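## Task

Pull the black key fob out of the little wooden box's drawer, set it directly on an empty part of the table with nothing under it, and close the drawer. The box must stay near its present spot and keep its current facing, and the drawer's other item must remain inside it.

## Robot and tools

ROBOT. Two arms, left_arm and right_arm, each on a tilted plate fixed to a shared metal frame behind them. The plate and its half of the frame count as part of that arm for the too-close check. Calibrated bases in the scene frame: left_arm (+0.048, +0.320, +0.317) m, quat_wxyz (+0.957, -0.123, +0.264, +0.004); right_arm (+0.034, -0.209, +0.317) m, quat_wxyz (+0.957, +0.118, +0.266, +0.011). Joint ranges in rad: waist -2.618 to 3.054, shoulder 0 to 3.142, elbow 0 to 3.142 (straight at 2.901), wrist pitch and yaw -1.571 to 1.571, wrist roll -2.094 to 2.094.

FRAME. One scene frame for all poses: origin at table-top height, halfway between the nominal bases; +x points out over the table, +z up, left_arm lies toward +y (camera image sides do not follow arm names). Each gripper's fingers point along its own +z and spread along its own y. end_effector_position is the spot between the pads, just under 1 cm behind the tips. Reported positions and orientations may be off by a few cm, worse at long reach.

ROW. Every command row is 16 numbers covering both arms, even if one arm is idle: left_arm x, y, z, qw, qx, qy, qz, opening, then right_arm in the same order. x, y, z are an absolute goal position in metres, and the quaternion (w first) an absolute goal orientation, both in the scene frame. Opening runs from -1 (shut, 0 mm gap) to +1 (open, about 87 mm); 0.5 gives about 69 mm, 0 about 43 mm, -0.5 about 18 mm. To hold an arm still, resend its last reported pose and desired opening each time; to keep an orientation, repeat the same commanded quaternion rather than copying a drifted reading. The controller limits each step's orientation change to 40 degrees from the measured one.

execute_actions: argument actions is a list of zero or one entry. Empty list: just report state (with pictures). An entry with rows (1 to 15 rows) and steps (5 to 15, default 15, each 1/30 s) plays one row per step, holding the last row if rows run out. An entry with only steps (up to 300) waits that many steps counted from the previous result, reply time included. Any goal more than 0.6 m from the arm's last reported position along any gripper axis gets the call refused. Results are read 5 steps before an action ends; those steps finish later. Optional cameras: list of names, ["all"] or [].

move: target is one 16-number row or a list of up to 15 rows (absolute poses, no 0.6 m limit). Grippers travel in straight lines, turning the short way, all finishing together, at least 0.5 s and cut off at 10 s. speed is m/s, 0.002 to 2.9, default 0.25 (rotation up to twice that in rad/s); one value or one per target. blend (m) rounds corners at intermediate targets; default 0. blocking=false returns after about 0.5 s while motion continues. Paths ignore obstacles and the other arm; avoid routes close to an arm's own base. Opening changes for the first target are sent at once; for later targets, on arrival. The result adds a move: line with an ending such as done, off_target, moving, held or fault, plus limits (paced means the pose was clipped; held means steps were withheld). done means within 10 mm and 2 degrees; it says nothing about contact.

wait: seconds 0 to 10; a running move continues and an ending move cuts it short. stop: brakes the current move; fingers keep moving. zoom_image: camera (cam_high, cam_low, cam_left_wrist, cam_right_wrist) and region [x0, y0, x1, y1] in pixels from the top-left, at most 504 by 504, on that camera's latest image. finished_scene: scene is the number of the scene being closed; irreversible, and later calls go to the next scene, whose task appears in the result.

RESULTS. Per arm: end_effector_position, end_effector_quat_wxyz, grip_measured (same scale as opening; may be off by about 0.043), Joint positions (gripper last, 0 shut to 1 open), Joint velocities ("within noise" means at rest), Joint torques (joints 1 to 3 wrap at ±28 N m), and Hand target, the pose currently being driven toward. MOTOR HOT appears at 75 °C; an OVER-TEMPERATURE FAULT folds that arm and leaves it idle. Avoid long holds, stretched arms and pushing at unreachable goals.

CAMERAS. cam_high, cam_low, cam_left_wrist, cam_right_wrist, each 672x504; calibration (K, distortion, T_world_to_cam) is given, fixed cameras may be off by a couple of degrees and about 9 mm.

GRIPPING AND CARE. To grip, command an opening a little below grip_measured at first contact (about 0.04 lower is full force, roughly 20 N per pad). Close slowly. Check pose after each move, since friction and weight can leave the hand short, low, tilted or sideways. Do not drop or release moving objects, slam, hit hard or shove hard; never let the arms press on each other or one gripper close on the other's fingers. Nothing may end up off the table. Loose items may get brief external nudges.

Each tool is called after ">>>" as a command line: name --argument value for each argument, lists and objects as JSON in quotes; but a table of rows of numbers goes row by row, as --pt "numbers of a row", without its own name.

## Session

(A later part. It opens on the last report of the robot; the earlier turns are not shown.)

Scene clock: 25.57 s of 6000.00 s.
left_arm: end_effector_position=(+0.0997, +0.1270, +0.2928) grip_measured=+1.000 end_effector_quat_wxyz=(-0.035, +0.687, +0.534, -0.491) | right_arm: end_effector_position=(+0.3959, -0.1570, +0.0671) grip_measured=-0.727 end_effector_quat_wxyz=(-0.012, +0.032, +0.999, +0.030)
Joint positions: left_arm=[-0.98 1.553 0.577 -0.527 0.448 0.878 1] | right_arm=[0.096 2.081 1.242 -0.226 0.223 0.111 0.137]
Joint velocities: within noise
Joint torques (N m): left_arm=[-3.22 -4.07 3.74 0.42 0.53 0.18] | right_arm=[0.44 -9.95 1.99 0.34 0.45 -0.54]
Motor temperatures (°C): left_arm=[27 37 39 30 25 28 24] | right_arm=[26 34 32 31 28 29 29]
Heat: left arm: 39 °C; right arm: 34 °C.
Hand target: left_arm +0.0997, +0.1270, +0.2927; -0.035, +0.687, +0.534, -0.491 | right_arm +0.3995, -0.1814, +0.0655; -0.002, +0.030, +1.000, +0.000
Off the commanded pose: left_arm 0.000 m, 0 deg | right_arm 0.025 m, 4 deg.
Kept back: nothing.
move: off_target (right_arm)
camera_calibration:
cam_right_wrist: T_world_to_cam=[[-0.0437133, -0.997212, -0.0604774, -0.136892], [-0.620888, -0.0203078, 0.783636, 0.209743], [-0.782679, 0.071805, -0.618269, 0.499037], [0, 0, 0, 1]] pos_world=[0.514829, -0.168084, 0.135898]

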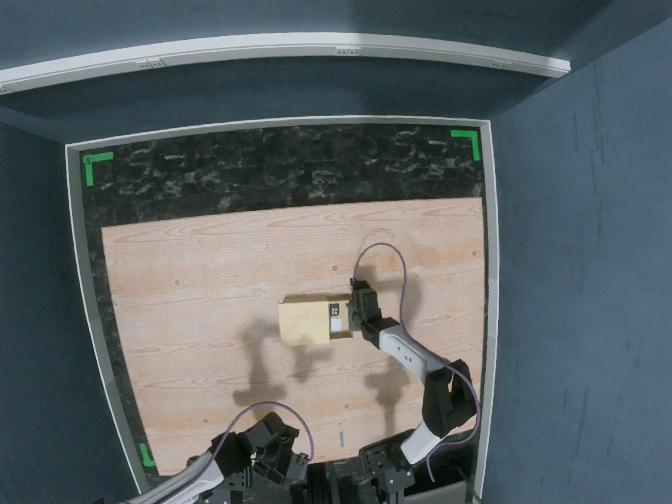

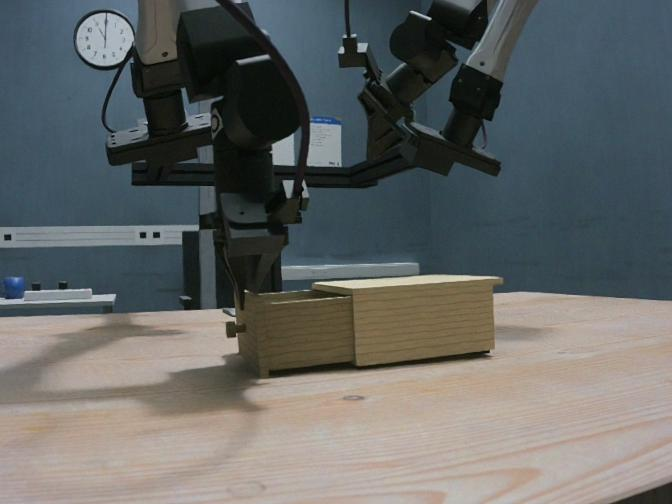

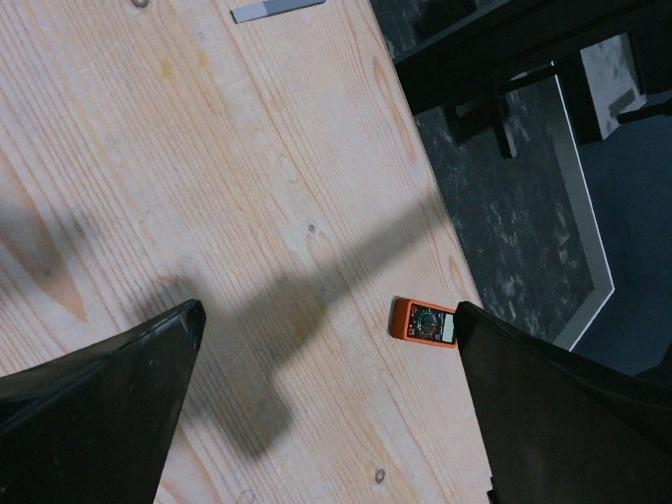

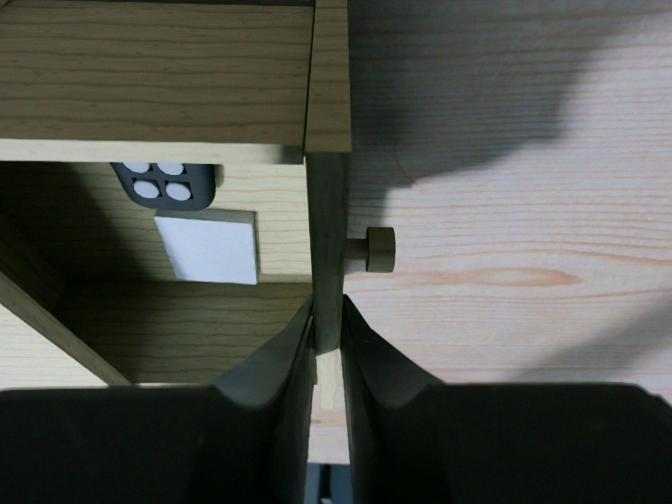

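>>> move --target '[0.0997, 0.1270, 0.2928, -0.035, 0.687, 0.534, -0.491, 1, 0.402, -0.151, 0.067, 0, 0.03, 0.9995, 0.0, -0.82]' --speed 0.06

>>> zoom_image --camera "cam_low" --region '[180, 120, 520, 390]'

>>> zoom_image --camera "cam_high" --region '[260, 270, 400, 375]'

Scene clock: 26.70 s of 6000.00 s.
left_arm: end_effector_position=(+0.0997, +0.1270, +0.2928) grip_measured=+1.000 end_effector_quat_wxyz=(-0.035, +0.687, +0.534, -0.491) | right_arm: end_effector_position=(+0.3968, -0.1541, +0.0699) grip_measured=-0.727 end_effector_quat_wxyz=(-0.009, +0.034, +0.999, +0.008)
Joint positions: left_arm=[-0.98 1.553 0.577 -0.527 0.448 0.878 1] | right_arm=[0.124 2.081 1.245 -0.233 0.28 0.141 0.137]
Joint velocities: within noise
Joint torques (N m): left_arm=[-3.21 -4.08 3.75 0.43 0.54 0.17] | right_arm=[5.14 -7.56 4.78 0.31 0.21 -0.19]
Motor temperatures (°C): left_arm=[27 37 39 30 25 28 24] | right_arm=[26 34 32 31 28 29 29]
Heat: left arm: 39 °C; right arm: 34 °C.
Hand target: left_arm +0.0997, +0.1270, +0.2927; -0.035, +0.687, +0.534, -0.491 | right_arm +0.4020, -0.1510, +0.0672; +0.000, +0.030, +1.000, +0.000
Off the commanded pose: left_arm 0.000 m, 0 deg | right_arm 0.007 m, 1 deg.
Kept back: nothing.
move: done
camera_calibration:
cam_right_wrist: T_world_to_cam=[[-0.0484361, -0.998676, -0.017333, -0.135222], [-0.624866, 0.016759, 0.780552, 0.215626], [-0.779228, 0.0486377, -0.624851, 0.496846], [0, 0, 0, 1]] pos_world=[0.515344, -0.162822, 0.139804]

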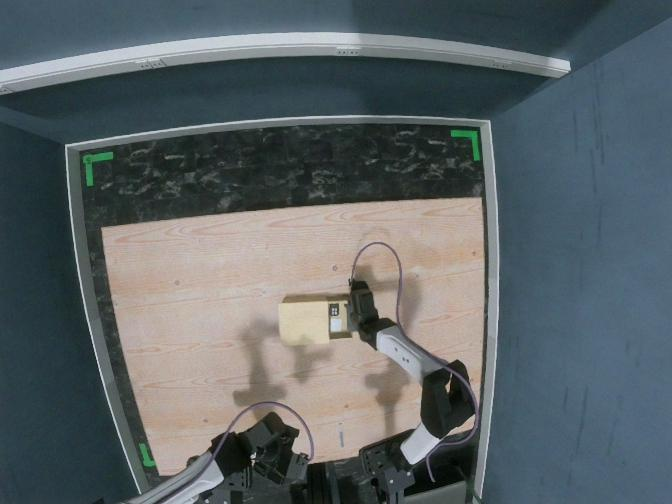

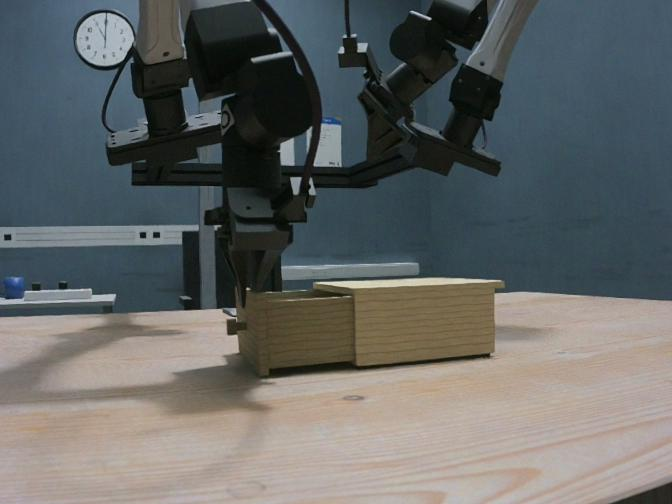

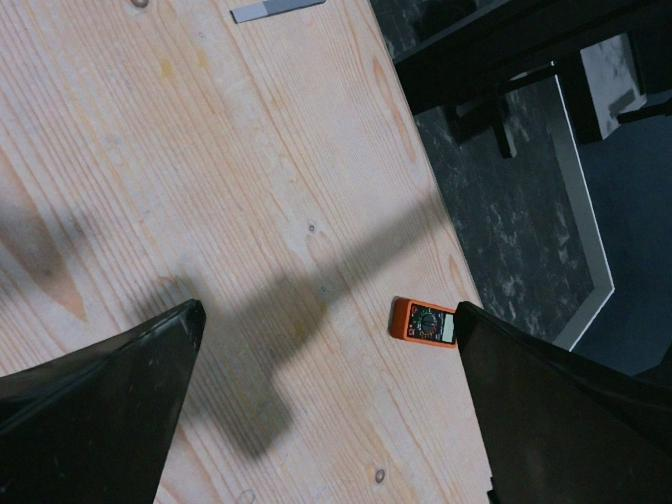

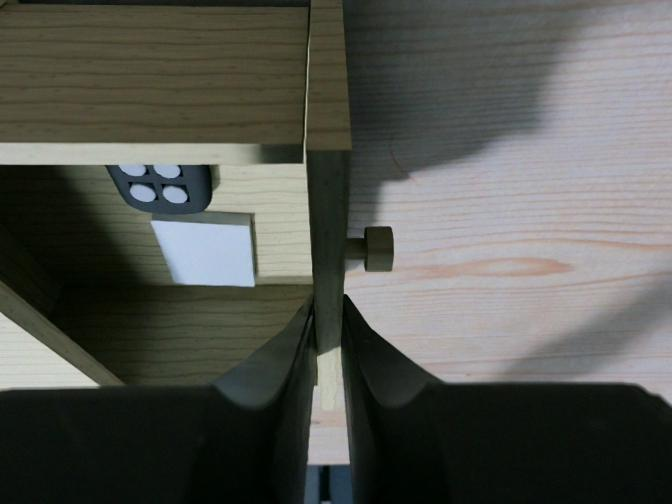

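Scaled by 1.482 from the camera's 672x504 image, which has a finer 960x720 frame.

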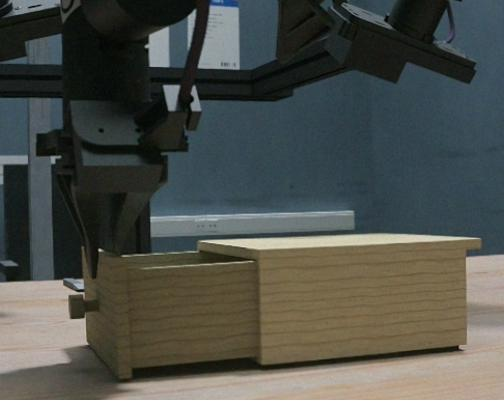

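Scaled by 3.600 from the camera's 672x504 image, which has a finer 960x720 frame.

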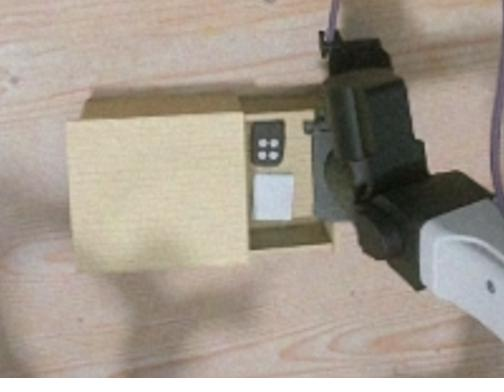

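>>> move --pt "0.0997 0.1270 0.2928 -0.035 0.687 0.534 -0.491 1 0.402 -0.151 0.067 0 0.03 0.9995 0.0 -0.2" --pt "0.0997 0.1270 0.2928 -0.035 0.687 0.534 -0.491 1 0.402 -0.151 0.167 0 0.03 0.9995 0.0 -0.2" --speed 0.15

>>> zoom_image --camera "cam_low" --region '[190, 100, 330, 260]'

>>> zoom_image --camera "cam_right_wrist" --region '[120, 240, 540, 504]'

>>> zoom_image --camera "cam_high" --region '[260, 270, 400, 375]'

Scene clock: 32.20 s of 6000.00 s.
left_arm: end_effector_position=(+0.0997, +0.1270, +0.2928) grip_measured=+1.000 end_effector_quat_wxyz=(-0.035, +0.687, +0.534, -0.491) | right_arm: end_effector_position=(+0.3949, -0.1506, +0.1548) grip_measured=-0.200 end_effector_quat_wxyz=(-0.015, +0.025, +1.000, +0.001)
Joint positions: left_arm=[-0.98 1.553 0.577 -0.527 0.448 0.878 1] | right_arm=[0.211 1.84 1.212 -0.482 0.332 0.208 0.4]
Joint velocities: within noise
Joint torques (N m): left_arm=[-3.21 -4.12 3.73 0.43 0.54 0.18] | right_arm=[4.97 -11.29 4.4 0 0.12 -0.05]
Motor temperatures (°C): left_arm=[27 37 39 30 25 28 24] | right_arm=[26 35 32 31 28 29 29]
Heat: left arm: 39 °C; right arm: 35 °C.
Hand target: left_arm +0.0997, +0.1270, +0.2927; -0.035, +0.687, +0.534, -0.491 | right_arm +0.4018, -0.1510, +0.1666; +0.000, +0.030, +1.000, +0.000
Off the commanded pose: left_arm 0.000 m, 0 deg | right_arm 0.014 m, 2 deg.
Kept back: nothing.
move: off_target (right_arm)
camera_calibration:
cam_right_wrist: T_world_to_cam=[[-0.0291362, -0.999569, -0.0036463, -0.140251], [-0.61413, 0.0150227, 0.789062, 0.142318], [-0.788667, 0.0252295, -0.614303, 0.546717], [0, 0, 0, 1]] pos_world=[0.514493, -0.156122, 0.223041]

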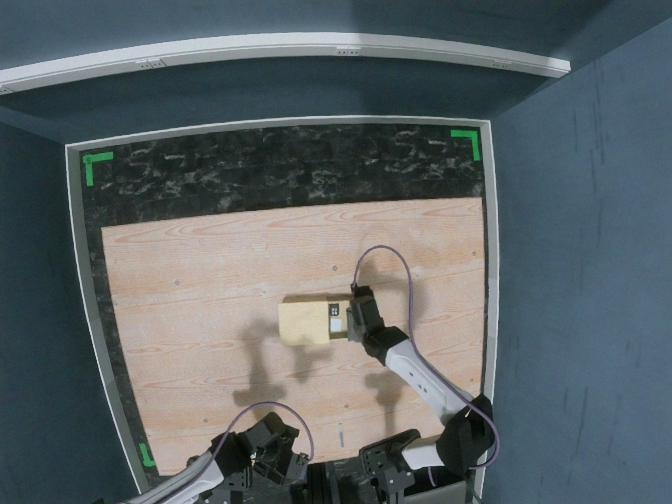

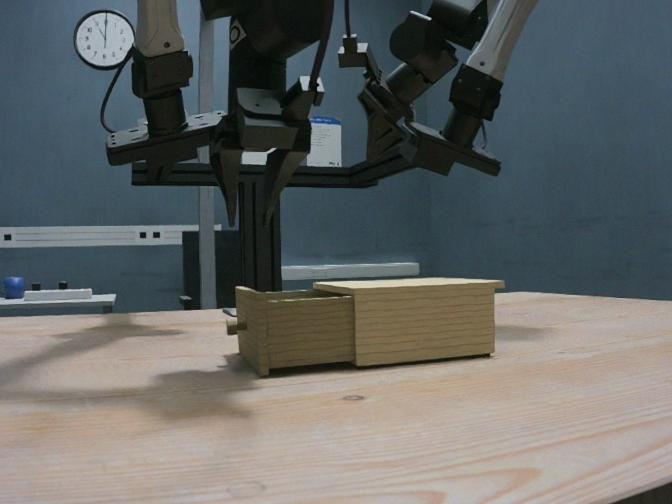

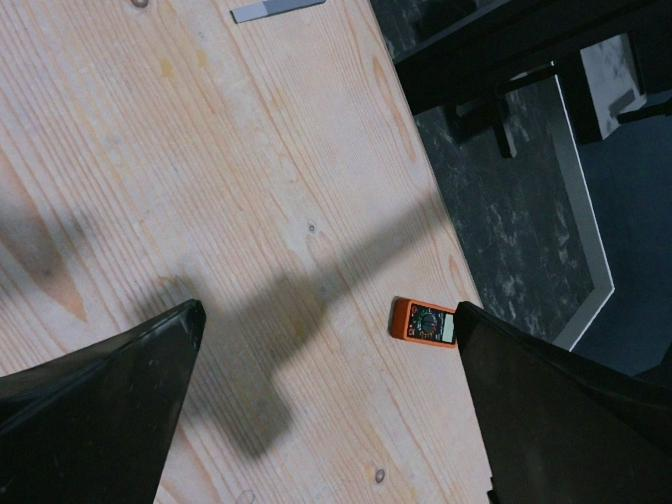

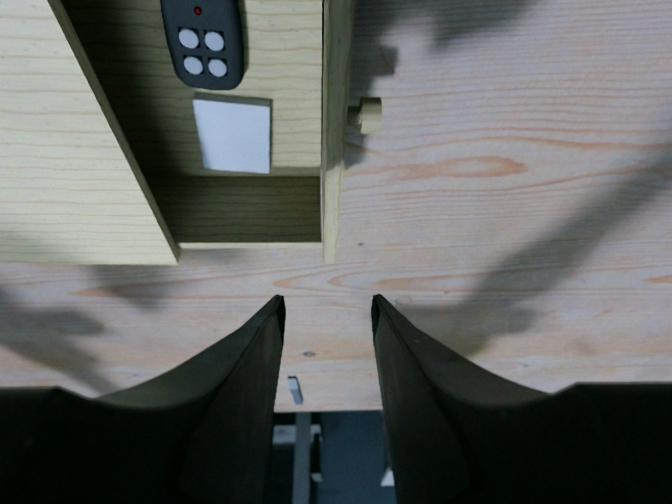

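Scaled by 3.150 from the camera's 672x504 image, which has a finer 960x720 frame.

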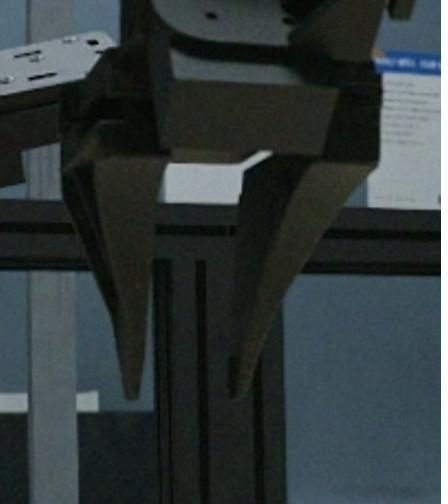

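Scaled by 1.200 from the camera's 672x504 image, which has a finer 960x720 frame.

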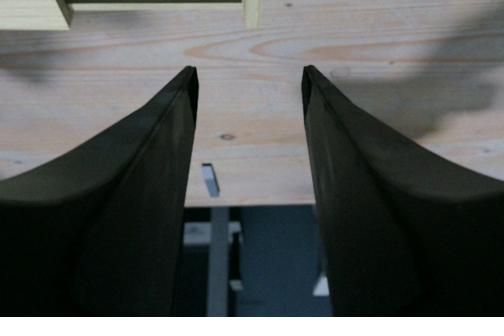

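Scaled by 3.600 from the camera's 672x504 image, which has a finer 960x720 frame.

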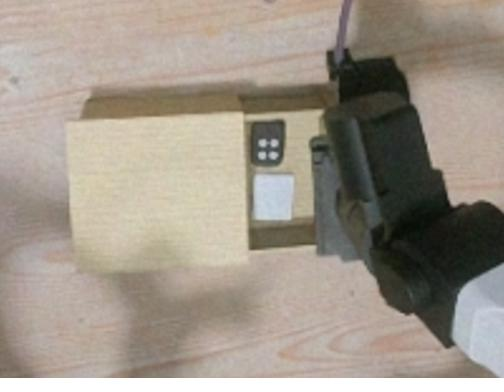

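>>> zoom_image --camera "cam_right_wrist" --region '[40, 0, 400, 270]'

Scaled by 1.400 from the camera's 672x504 image, which has a finer 960x720 frame.

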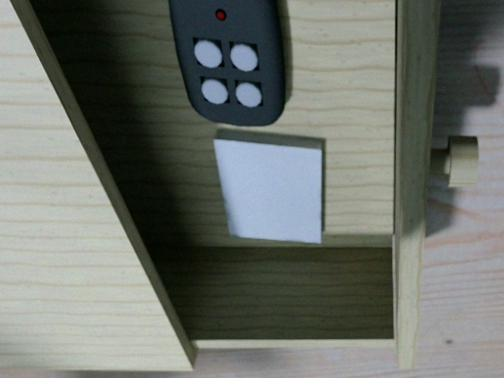

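>>> move --pt "0.0997 0.1270 0.2928 -0.035 0.687 0.534 -0.491 1 0.42 -0.12 0.155 0.2170 0.0388 0.9753 0.0137 -0.75" --pt "0.0997 0.1270 0.2928 -0.035 0.687 0.534 -0.491 1 0.437 -0.092 0.10 0.2170 0.0388 0.9753 0.0137 -0.75" --speed 0.2

>>> zoom_image --camera "cam_right_wrist" --region '[120, 20, 540, 380]'

>>> zoom_image --camera "cam_low" --region '[190, 100, 520, 390]'

Scene clock: 38.97 s of 6000.00 s.
left_arm: end_effector_position=(+0.0997, +0.1270, +0.2928) grip_measured=+1.000 end_effector_quat_wxyz=(-0.035, +0.687, +0.534, -0.491) | right_arm: end_effector_position=(+0.4296, -0.0974, +0.1000) grip_measured=-0.750 end_effector_quat_wxyz=(+0.205, +0.041, +0.978, +0.014)
Joint positions: left_arm=[-0.98 1.553 0.577 -0.527 0.448 0.878 1] | right_arm=[0.311 1.975 0.935 0.376 0.438 0.144 0.125]
Joint velocities: within noise
Joint torques (N m): left_arm=[-3.21 -4.15 3.77 0.43 0.53 0.18] | right_arm=[5.6 -6.57 4.79 1.1 0.13 -0.23]
Motor temperatures (°C): left_arm=[27 37 39 30 25 28 24] | right_arm=[26 36 32 31 28 29 29]
Heat: left arm: 39 °C; right arm: 36 °C.
Hand target: left_arm +0.0997, +0.1270, +0.2927; -0.035, +0.687, +0.534, -0.491 | right_arm +0.4368, -0.0920, +0.1003; +0.217, +0.039, +0.975, +0.014
Off the commanded pose: left_arm 0.000 m, 0 deg | right_arm 0.009 m, 1 deg.
Kept back: nothing.
move: done
camera_calibration:
cam_right_wrist: T_world_to_cam=[[-0.0542216, -0.997836, -0.0371996, -0.0719567], [-0.892615, 0.031739, 0.449702, 0.361375], [-0.447548, 0.0575884, -0.892404, 0.423564], [0, 0, 0, 1]] pos_world=[0.508232, -0.107663, 0.212803]

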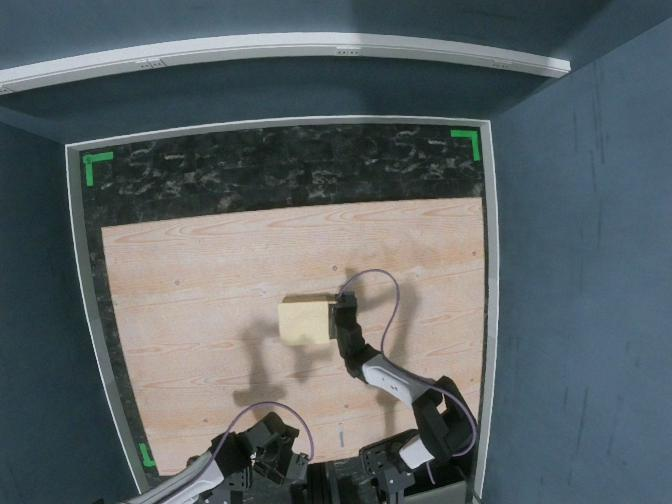

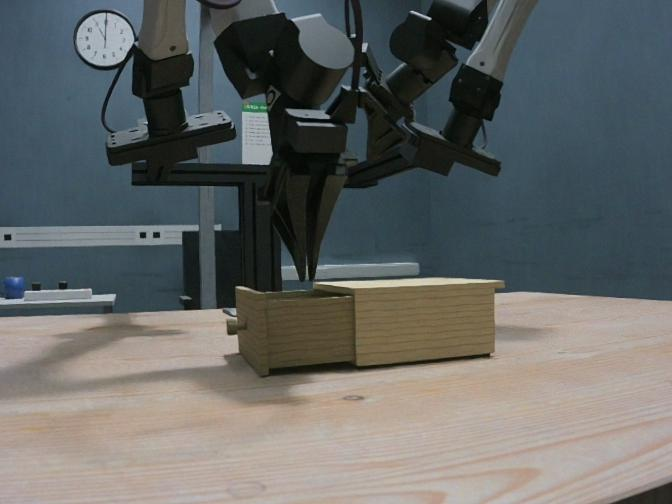

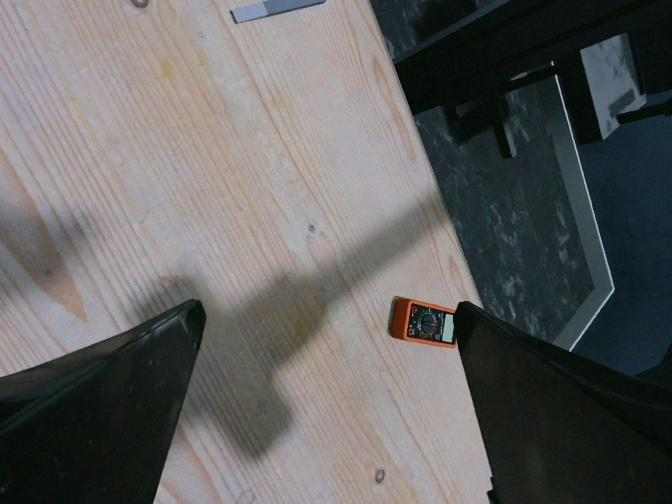

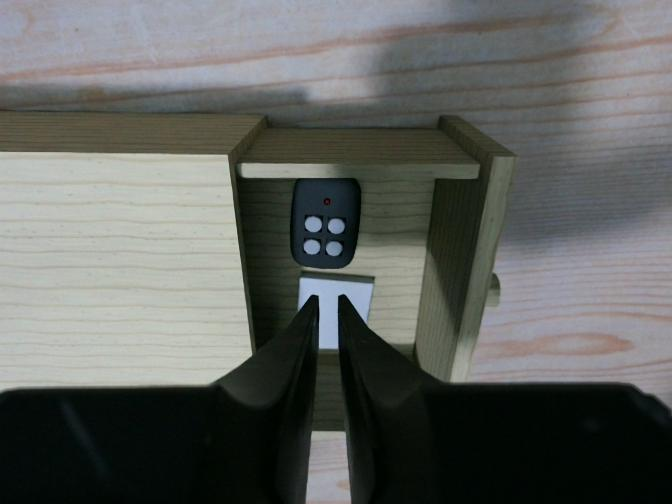

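Scaled by 1.200 from the camera's 672x504 image, which has a finer 960x720 frame.

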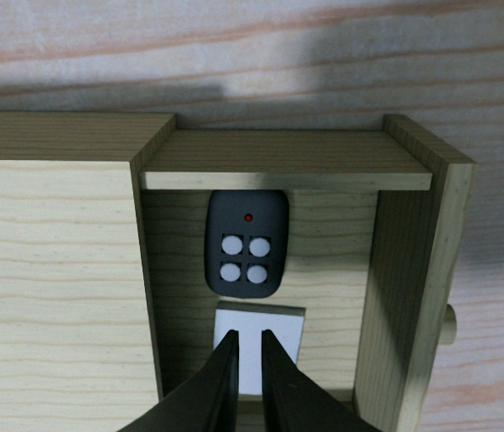

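Scaled by 1.527 from the camera's 672x504 image, which has a finer 960x720 frame.

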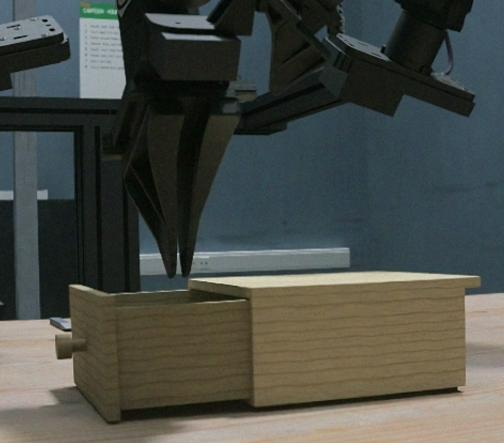

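>>> move --target '[0.0997, 0.1270, 0.2928, -0.035, 0.687, 0.534, -0.491, 1, 0.437, -0.088, 0.047, 0.2170, 0.0388, 0.9753, 0.0137, -0.75]' --speed 0.12

>>> zoom_image --camera "cam_right_wrist" --region '[180, 150, 500, 400]'

Scene clock: 41.03 s of 6000.00 s.
left_arm: end_effector_position=(+0.0997, +0.1270, +0.2928) grip_measured=+1.000 end_effector_quat_wxyz=(-0.035, +0.687, +0.534, -0.491) | right_arm: end_effector_position=(+0.4312, -0.0868, +0.0513) grip_measured=-0.750 end_effector_quat_wxyz=(+0.209, +0.036, +0.977, +0.013)
Joint positions: left_arm=[-0.98 1.553 0.577 -0.527 0.448 0.878 1] | right_arm=[0.29 2.173 1.018 0.507 0.423 0.116 0.125]
Joint velocities: within noise
Joint torques (N m): left_arm=[-3.19 -4.07 3.73 0.44 0.54 0.18] | right_arm=[3.85 -6.79 3.84 1.12 -0.07 -0.25]
Motor temperatures (°C): left_arm=[27 37 39 30 25 28 24] | right_arm=[26 36 32 31 28 29 29]
Heat: left arm: 39 °C; right arm: 36 °C.
Hand target: left_arm +0.0997, +0.1270, +0.2927; -0.035, +0.687, +0.534, -0.491 | right_arm +0.4369, -0.0881, +0.0472; +0.217, +0.039, +0.975, +0.014
Off the commanded pose: left_arm 0.000 m, 0 deg | right_arm 0.007 m, 1 deg.
Kept back: nothing.
move: done
camera_calibration:
cam_right_wrist: T_world_to_cam=[[-0.0454298, -0.998433, -0.0326894, -0.0671531], [-0.896963, 0.0263638, 0.441319, 0.386093], [-0.439766, 0.0493702, -0.896755, 0.376302], [0, 0, 0, 1]] pos_world=[0.508745, -0.0958048, 0.164865]

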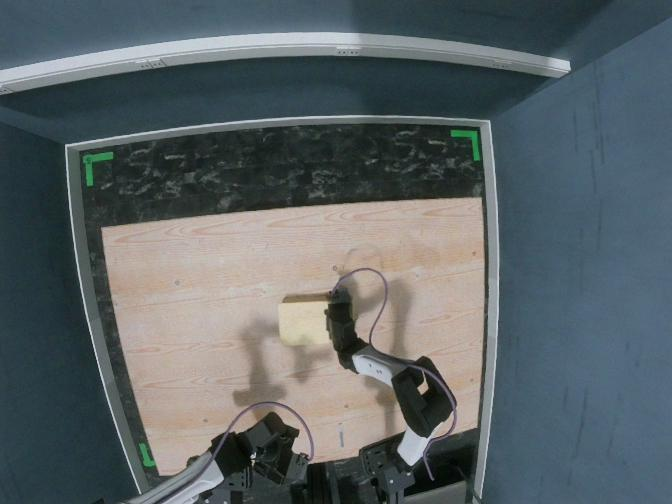

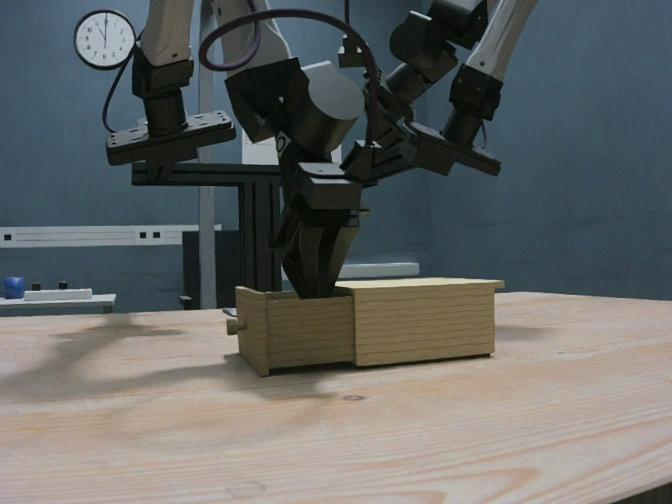

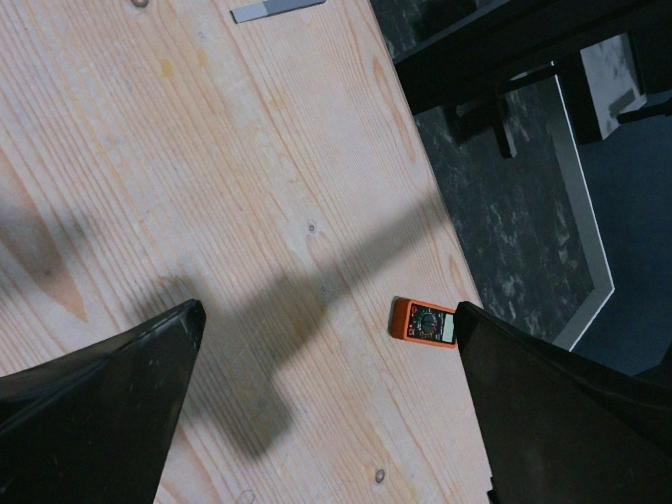

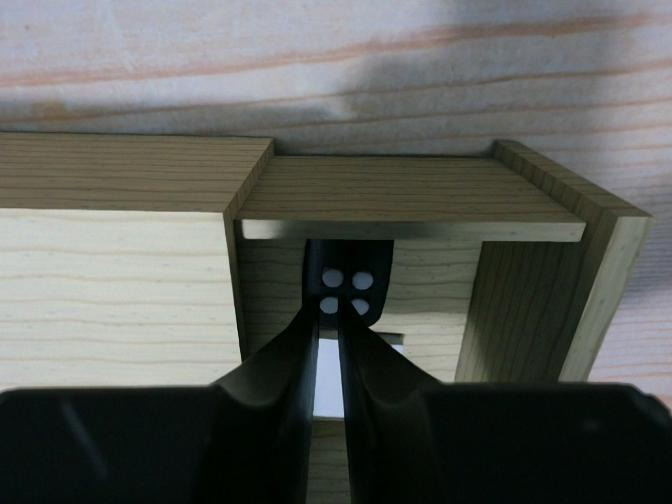

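Scaled by 1.575 from the camera's 672x504 image, which has a finer 960x720 frame.

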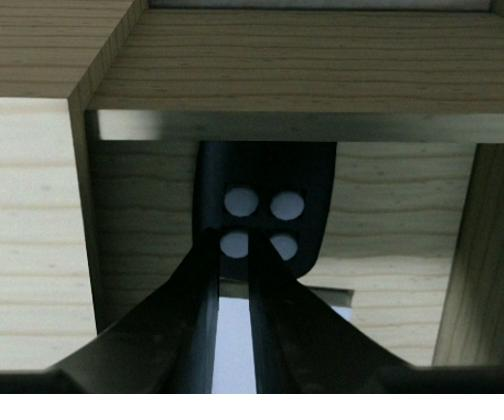

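>>> move --target '[0.0997, 0.1270, 0.2928, -0.035, 0.687, 0.534, -0.491, 1, 0.437, -0.094, 0.035, 0.2170, 0.0388, 0.9753, 0.0137, -0.75]' --speed 0.06 --cameras '["cam_right_wrist", "cam_low"]'

>>> zoom_image --camera "cam_right_wrist" --region '[180, 150, 500, 400]'

Scene clock: 42.23 s of 6000.00 s.
left_arm: end_effector_position=(+0.0997, +0.1270, +0.2928) grip_measured=+1.000 end_effector_quat_wxyz=(-0.035, +0.687, +0.534, -0.491) | right_arm: end_effector_position=(+0.4315, -0.0904, +0.0435) grip_measured=-0.750 end_effector_quat_wxyz=(+0.209, +0.034, +0.977, +0.014)
Joint positions: left_arm=[-0.98 1.553 0.577 -0.527 0.448 0.878 1] | right_arm=[0.272 2.195 1.025 0.528 0.404 0.1 0.125]
Joint velocities: within noise
Joint torques (N m): left_arm=[-3.23 -4.11 3.75 0.44 0.53 0.18] | right_arm=[3.03 -5.89 4.1 1.22 -0.1 -0.2]
Motor temperatures (°C): left_arm=[27 37 39 30 25 28 24] | right_arm=[26 36 32 31 28 29 29]
Heat: left arm: 39 °C; right arm: 36 °C.
Hand target: left_arm +0.0997, +0.1270, +0.2927; -0.035, +0.687, +0.534, -0.491 | right_arm +0.4367, -0.0943, +0.0354; +0.217, +0.039, +0.975, +0.013
Off the commanded pose: left_arm 0.000 m, 0 deg | right_arm 0.011 m, 1 deg.
Kept back: nothing.
move: off_target (right_arm)
camera_calibration:
cam_right_wrist: T_world_to_cam=[[-0.040197, -0.998578, -0.035023, -0.0732068], [-0.897312, 0.0206565, 0.440914, 0.38952], [-0.439564, 0.04915, -0.896866, 0.369594], [0, 0, 0, 1]] pos_world=[0.509038, -0.0993143, 0.157167]
Images, in order (width x height): cam_low 672x504, cam_right_wrist 672x504.

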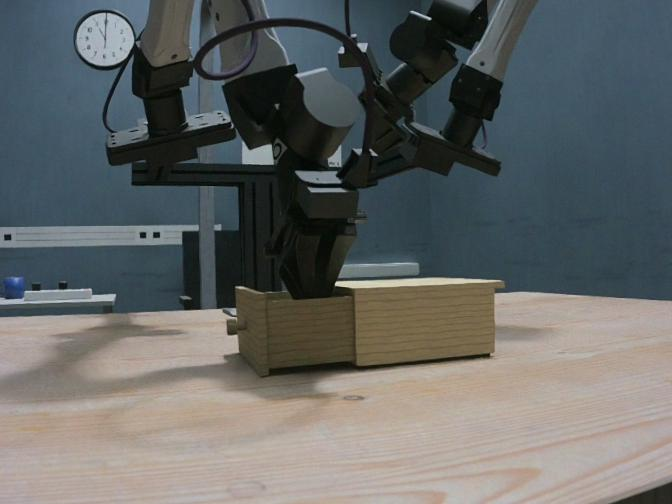

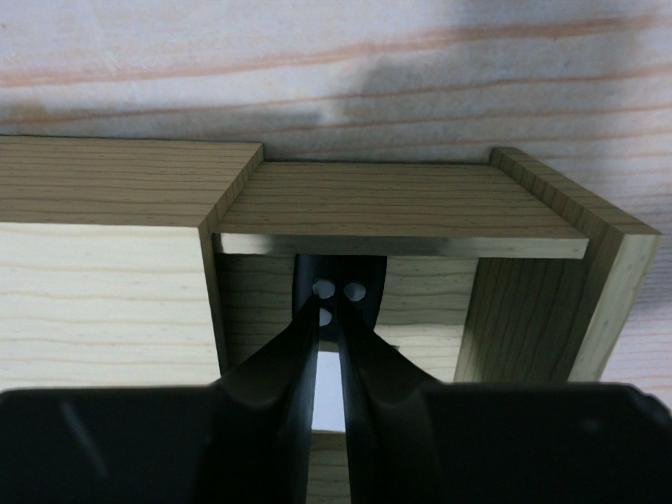

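Scaled by 1.575 from the camera's 672x504 image, which has a finer 960x720 frame.

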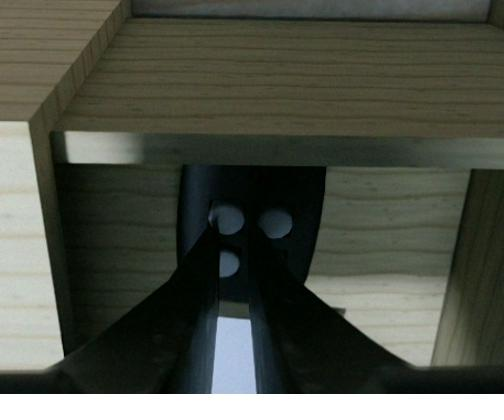

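>>> move --target '[0.0997, 0.1270, 0.2928, -0.035, 0.687, 0.534, -0.491, 1, 0.437, -0.097, 0.028, 0.2170, 0.0388, 0.9753, 0.0137, -0.75]' --speed 0.05 --cameras '["cam_right_wrist", "cam_low"]'

>>> zoom_image --camera "cam_right_wrist" --region '[180, 150, 500, 400]'

Scene clock: 43.23 s of 6000.00 s.
left_arm: end_effector_position=(+0.0997, +0.1270, +0.2928) grip_measured=+1.000 end_effector_quat_wxyz=(-0.035, +0.687, +0.534, -0.491) | right_arm: end_effector_position=(+0.4350, -0.0903, +0.0415) grip_measured=-0.750 end_effector_quat_wxyz=(+0.215, +0.032, +0.976, +0.017)
Joint positions: left_arm=[-0.98 1.553 0.577 -0.527 0.448 0.878 1] | right_arm=[0.267 2.205 1.031 0.546 0.395 0.091 0.125]
Joint velocities: within noise
Joint torques (N m): left_arm=[-3.19 -4.08 3.77 0.43 0.54 0.17] | right_arm=[2.28 -5.05 4.36 1.24 -0.11 -0.22]
Motor temperatures (°C): left_arm=[27 37 39 30 25 28 24] | right_arm=[26 36 32 31 28 29 29]
Heat: left arm: 39 °C; right arm: 36 °C.
Hand target: left_arm +0.0997, +0.1270, +0.2927; -0.035, +0.687, +0.534, -0.491 | right_arm +0.4364, -0.0973, +0.0288; +0.217, +0.039, +0.975, +0.014
Off the commanded pose: left_arm 0.000 m, 0 deg | right_arm 0.015 m, 1 deg.
Kept back: nothing.
move: off_target (right_arm)
camera_calibration:
cam_right_wrist: T_world_to_cam=[[-0.0365626, -0.998512, -0.0404478, -0.0743564], [-0.902768, 0.0156446, 0.429844, 0.396044], [-0.428572, 0.0522312, -0.901997, 0.365058], [0, 0, 0, 1]] pos_world=[0.511271, -0.0995092, 0.156037]
Images, in order (width x height): cam_low 672x504, cam_right_wrist 672x504.

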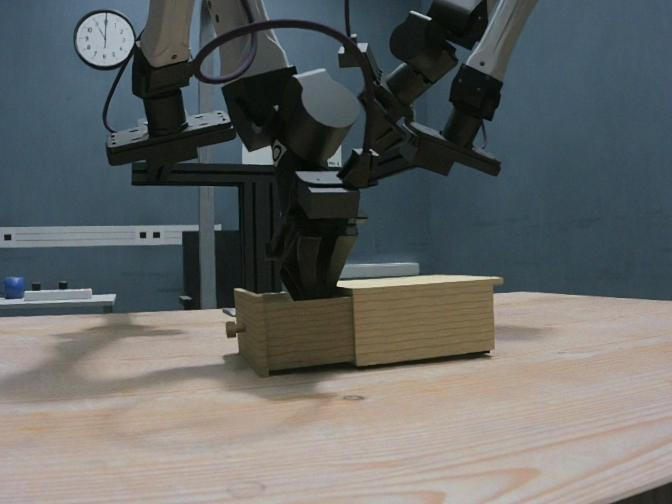

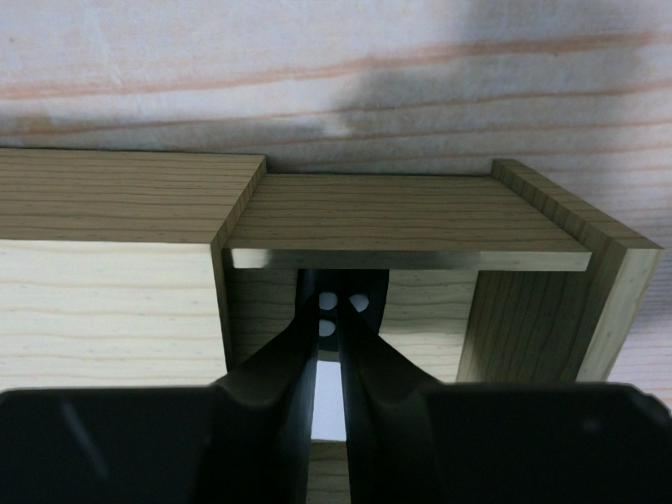

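Scaled by 1.575 from the camera's 672x504 image, which has a finer 960x720 frame.

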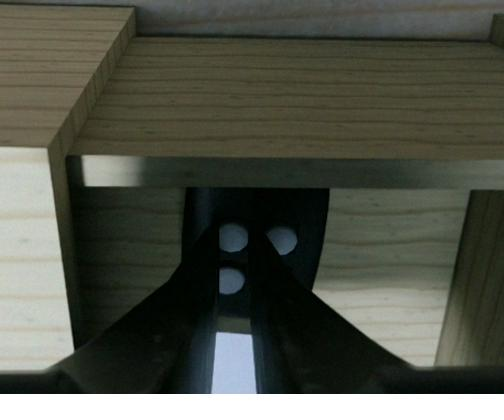

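>>> zoom_image --camera "cam_low" --region '[190, 230, 520, 390]'

Scaled by 1.527 from the camera's 672x504 image, which has a finer 960x720 frame.

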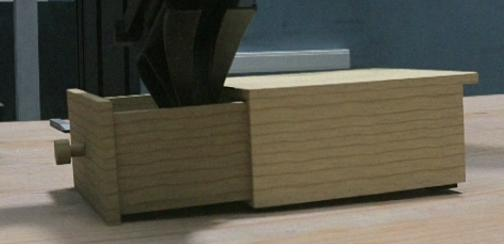

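>>> move --pt "0.0997 0.1270 0.2928 -0.035 0.687 0.534 -0.491 1 0.435 -0.096 0.034 0.2170 0.0388 0.9753 0.0137 -0.75" --pt "0.0997 0.1270 0.2928 -0.035 0.687 0.534 -0.491 1 0.416 -0.095 0.033 0.2170 0.0388 0.9753 0.0137 -0.75" --speed 0.05 --cameras '["cam_right_wrist", "cam_low"]'

>>> zoom_image --camera "cam_right_wrist" --region '[180, 150, 500, 400]'

>>> zoom_image --camera "cam_low" --region '[190, 230, 520, 390]'

Scene clock: 44.60 s of 6000.00 s.
left_arm: end_effector_position=(+0.0997, +0.1270, +0.2928) grip_measured=+1.000 end_effector_quat_wxyz=(-0.035, +0.687, +0.534, -0.491) | right_arm: end_effector_position=(+0.4301, -0.0915, +0.0425) grip_measured=-0.750 end_effector_quat_wxyz=(+0.233, +0.040, +0.971, +0.020)
Joint positions: left_arm=[-0.98 1.553 0.577 -0.527 0.448 0.878 1] | right_arm=[0.267 2.205 0.973 0.645 0.394 0.09 0.125]
Joint velocities: within noise
Joint torques (N m): left_arm=[-3.21 -4.11 3.78 0.42 0.54 0.18] | right_arm=[4.01 -6.27 1.07 0.94 0.06 -0.08]
Motor temperatures (°C): left_arm=[27 37 39 30 25 28 24] | right_arm=[26 36 32 31 28 29 29]
Heat: left arm: 39 °C; right arm: 36 °C.
Hand target: left_arm +0.0997, +0.1270, +0.2927; -0.035, +0.687, +0.534, -0.491 | right_arm +0.4159, -0.0950, +0.0335; +0.217, +0.039, +0.975, +0.014
Off the commanded pose: left_arm 0.000 m, 0 deg | right_arm 0.017 m, 2 deg.
Kept back: nothing.
move: off_target (right_arm)
camera_calibration:
cam_right_wrist: T_world_to_cam=[[-0.0482312, -0.997569, -0.0502977, -0.0701556], [-0.917944, 0.0244172, 0.395957, 0.399891], [-0.393766, 0.065268, -0.91689, 0.350756], [0, 0, 0, 1]] pos_world=[0.50181, -0.102642, 0.159737]
Images, in order (width x height): cam_low 672x504, cam_right_wrist 672x504.

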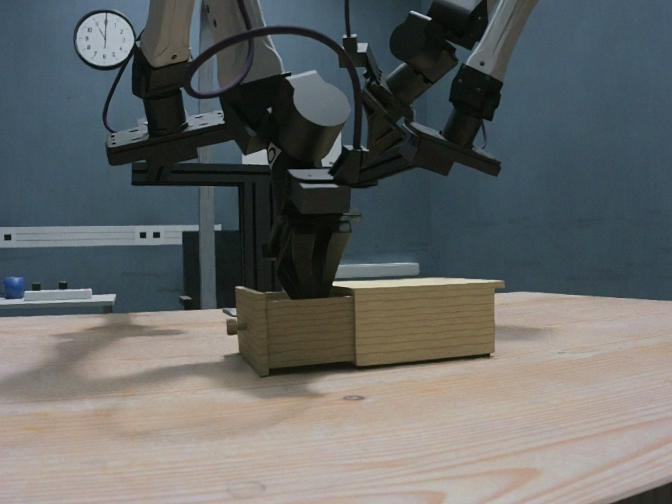

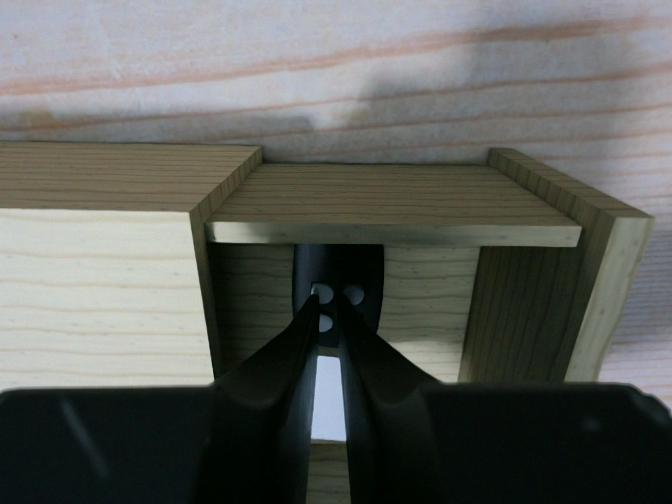

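Scaled by 1.575 from the camera's 672x504 image, which has a finer 960x720 frame.

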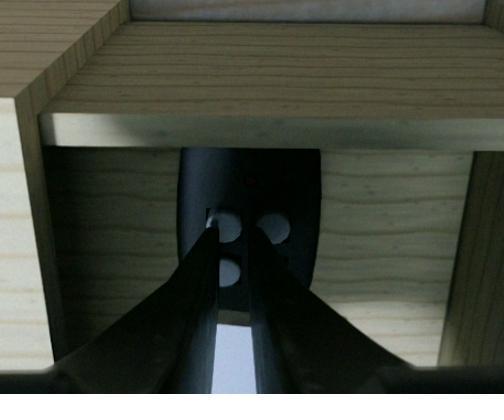

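Scaled by 1.527 from the camera's 672x504 image, which has a finer 960x720 frame.

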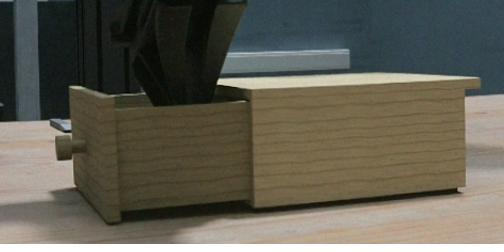

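>>> move --target '[0.0997, 0.1270, 0.2928, -0.035, 0.687, 0.534, -0.491, 1, 0.402, -0.094, 0.034, 0.2170, 0.0388, 0.9753, 0.0137, -0.75]' --speed 0.05 --cameras '["cam_right_wrist", "cam_low"]'

>>> zoom_image --camera "cam_right_wrist" --region '[180, 150, 500, 400]'

>>> zoom_image --camera "cam_low" --region '[190, 230, 520, 390]'

Scene clock: 45.80 s of 6000.00 s.
left_arm: end_effector_position=(+0.0997, +0.1270, +0.2928) grip_measured=+1.000 end_effector_quat_wxyz=(-0.035, +0.687, +0.534, -0.491) | right_arm: end_effector_position=(+0.4183, -0.0936, +0.0420) grip_measured=-0.750 end_effector_quat_wxyz=(+0.236, +0.042, +0.971, +0.021)
Joint positions: left_arm=[-0.98 1.553 0.577 -0.527 0.448 0.878 1] | right_arm=[0.267 2.205 0.92 0.704 0.394 0.092 0.125]
Joint velocities: within noise
Joint torques (N m): left_arm=[-3.21 -4.07 3.79 0.43 0.53 0.19] | right_arm=[4.88 -6 0.62 0.82 0.13 -0.01]
Motor temperatures (°C): left_arm=[27 37 39 30 25 28 24] | right_arm=[26 36 32 31 28 29 29]
Heat: left arm: 39 °C; right arm: 36 °C.
Hand target: left_arm +0.0997, +0.1270, +0.2927; -0.035, +0.687, +0.534, -0.491 | right_arm +0.4020, -0.0942, +0.0344; +0.217, +0.039, +0.975, +0.014
Off the commanded pose: left_arm 0.000 m, 0 deg | right_arm 0.018 m, 2 deg.
Kept back: nothing.
move: off_target (right_arm)
camera_calibration:
cam_right_wrist: T_world_to_cam=[[-0.0523442, -0.997225, -0.0529351, -0.0709607], [-0.919855, 0.0275124, 0.391292, 0.390646], [-0.38875, 0.0691745, -0.918743, 0.344208], [0, 0, 0, 1]] pos_world=[0.489434, -0.105322, 0.159626]
Images, in order (width x height): cam_low 672x504, cam_right_wrist 672x504.

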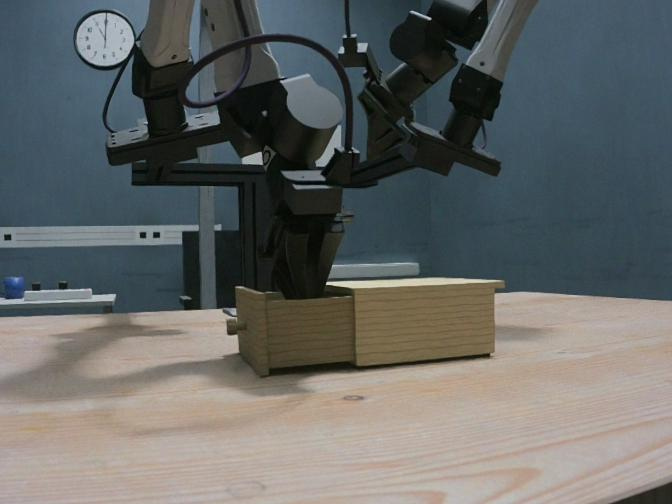

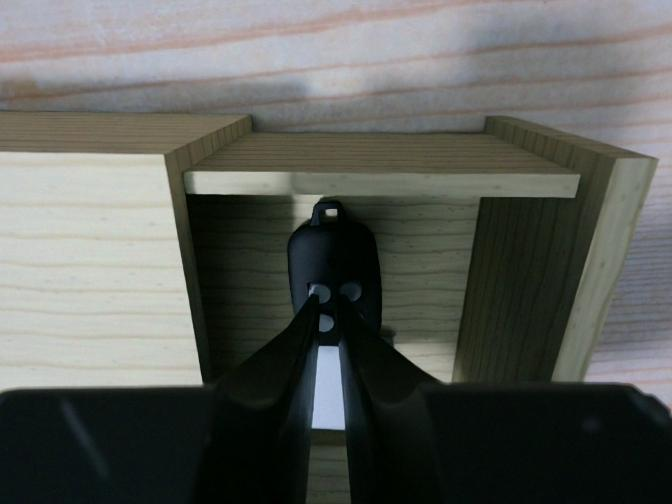

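Scaled by 1.575 from the camera's 672x504 image, which has a finer 960x720 frame.

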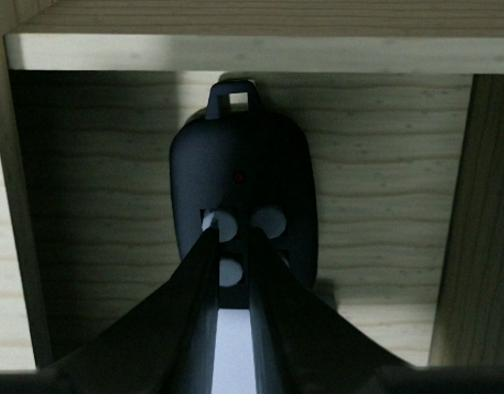

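Scaled by 1.527 from the camera's 672x504 image, which has a finer 960x720 frame.

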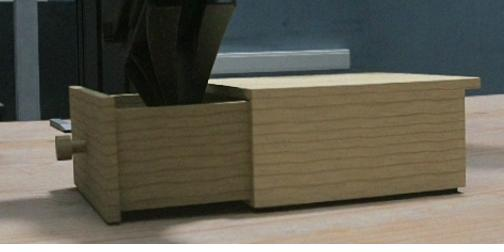

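>>> zoom_image --camera "cam_low" --region '[240, 190, 380, 330]'

>>> zoom_image --camera "cam_right_wrist" --region '[160, 180, 500, 504]'

Scaled by 3.600 from the camera's 672x504 image, which has a finer 960x720 frame.

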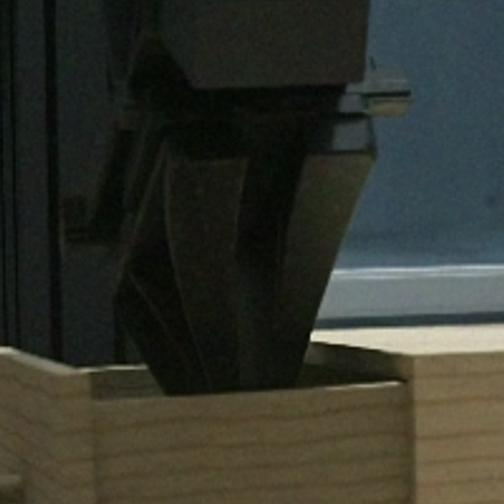

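Scaled by 1.482 from the camera's 672x504 image, which has a finer 960x720 frame.

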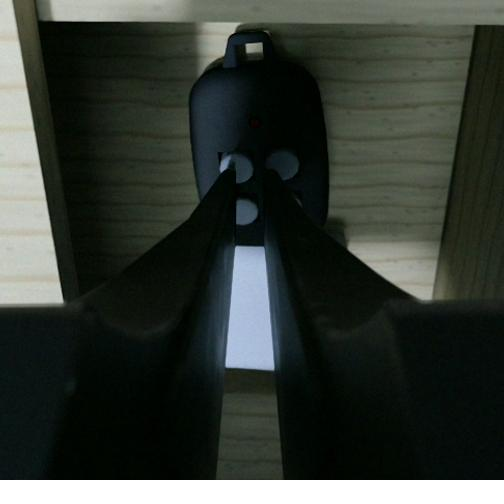

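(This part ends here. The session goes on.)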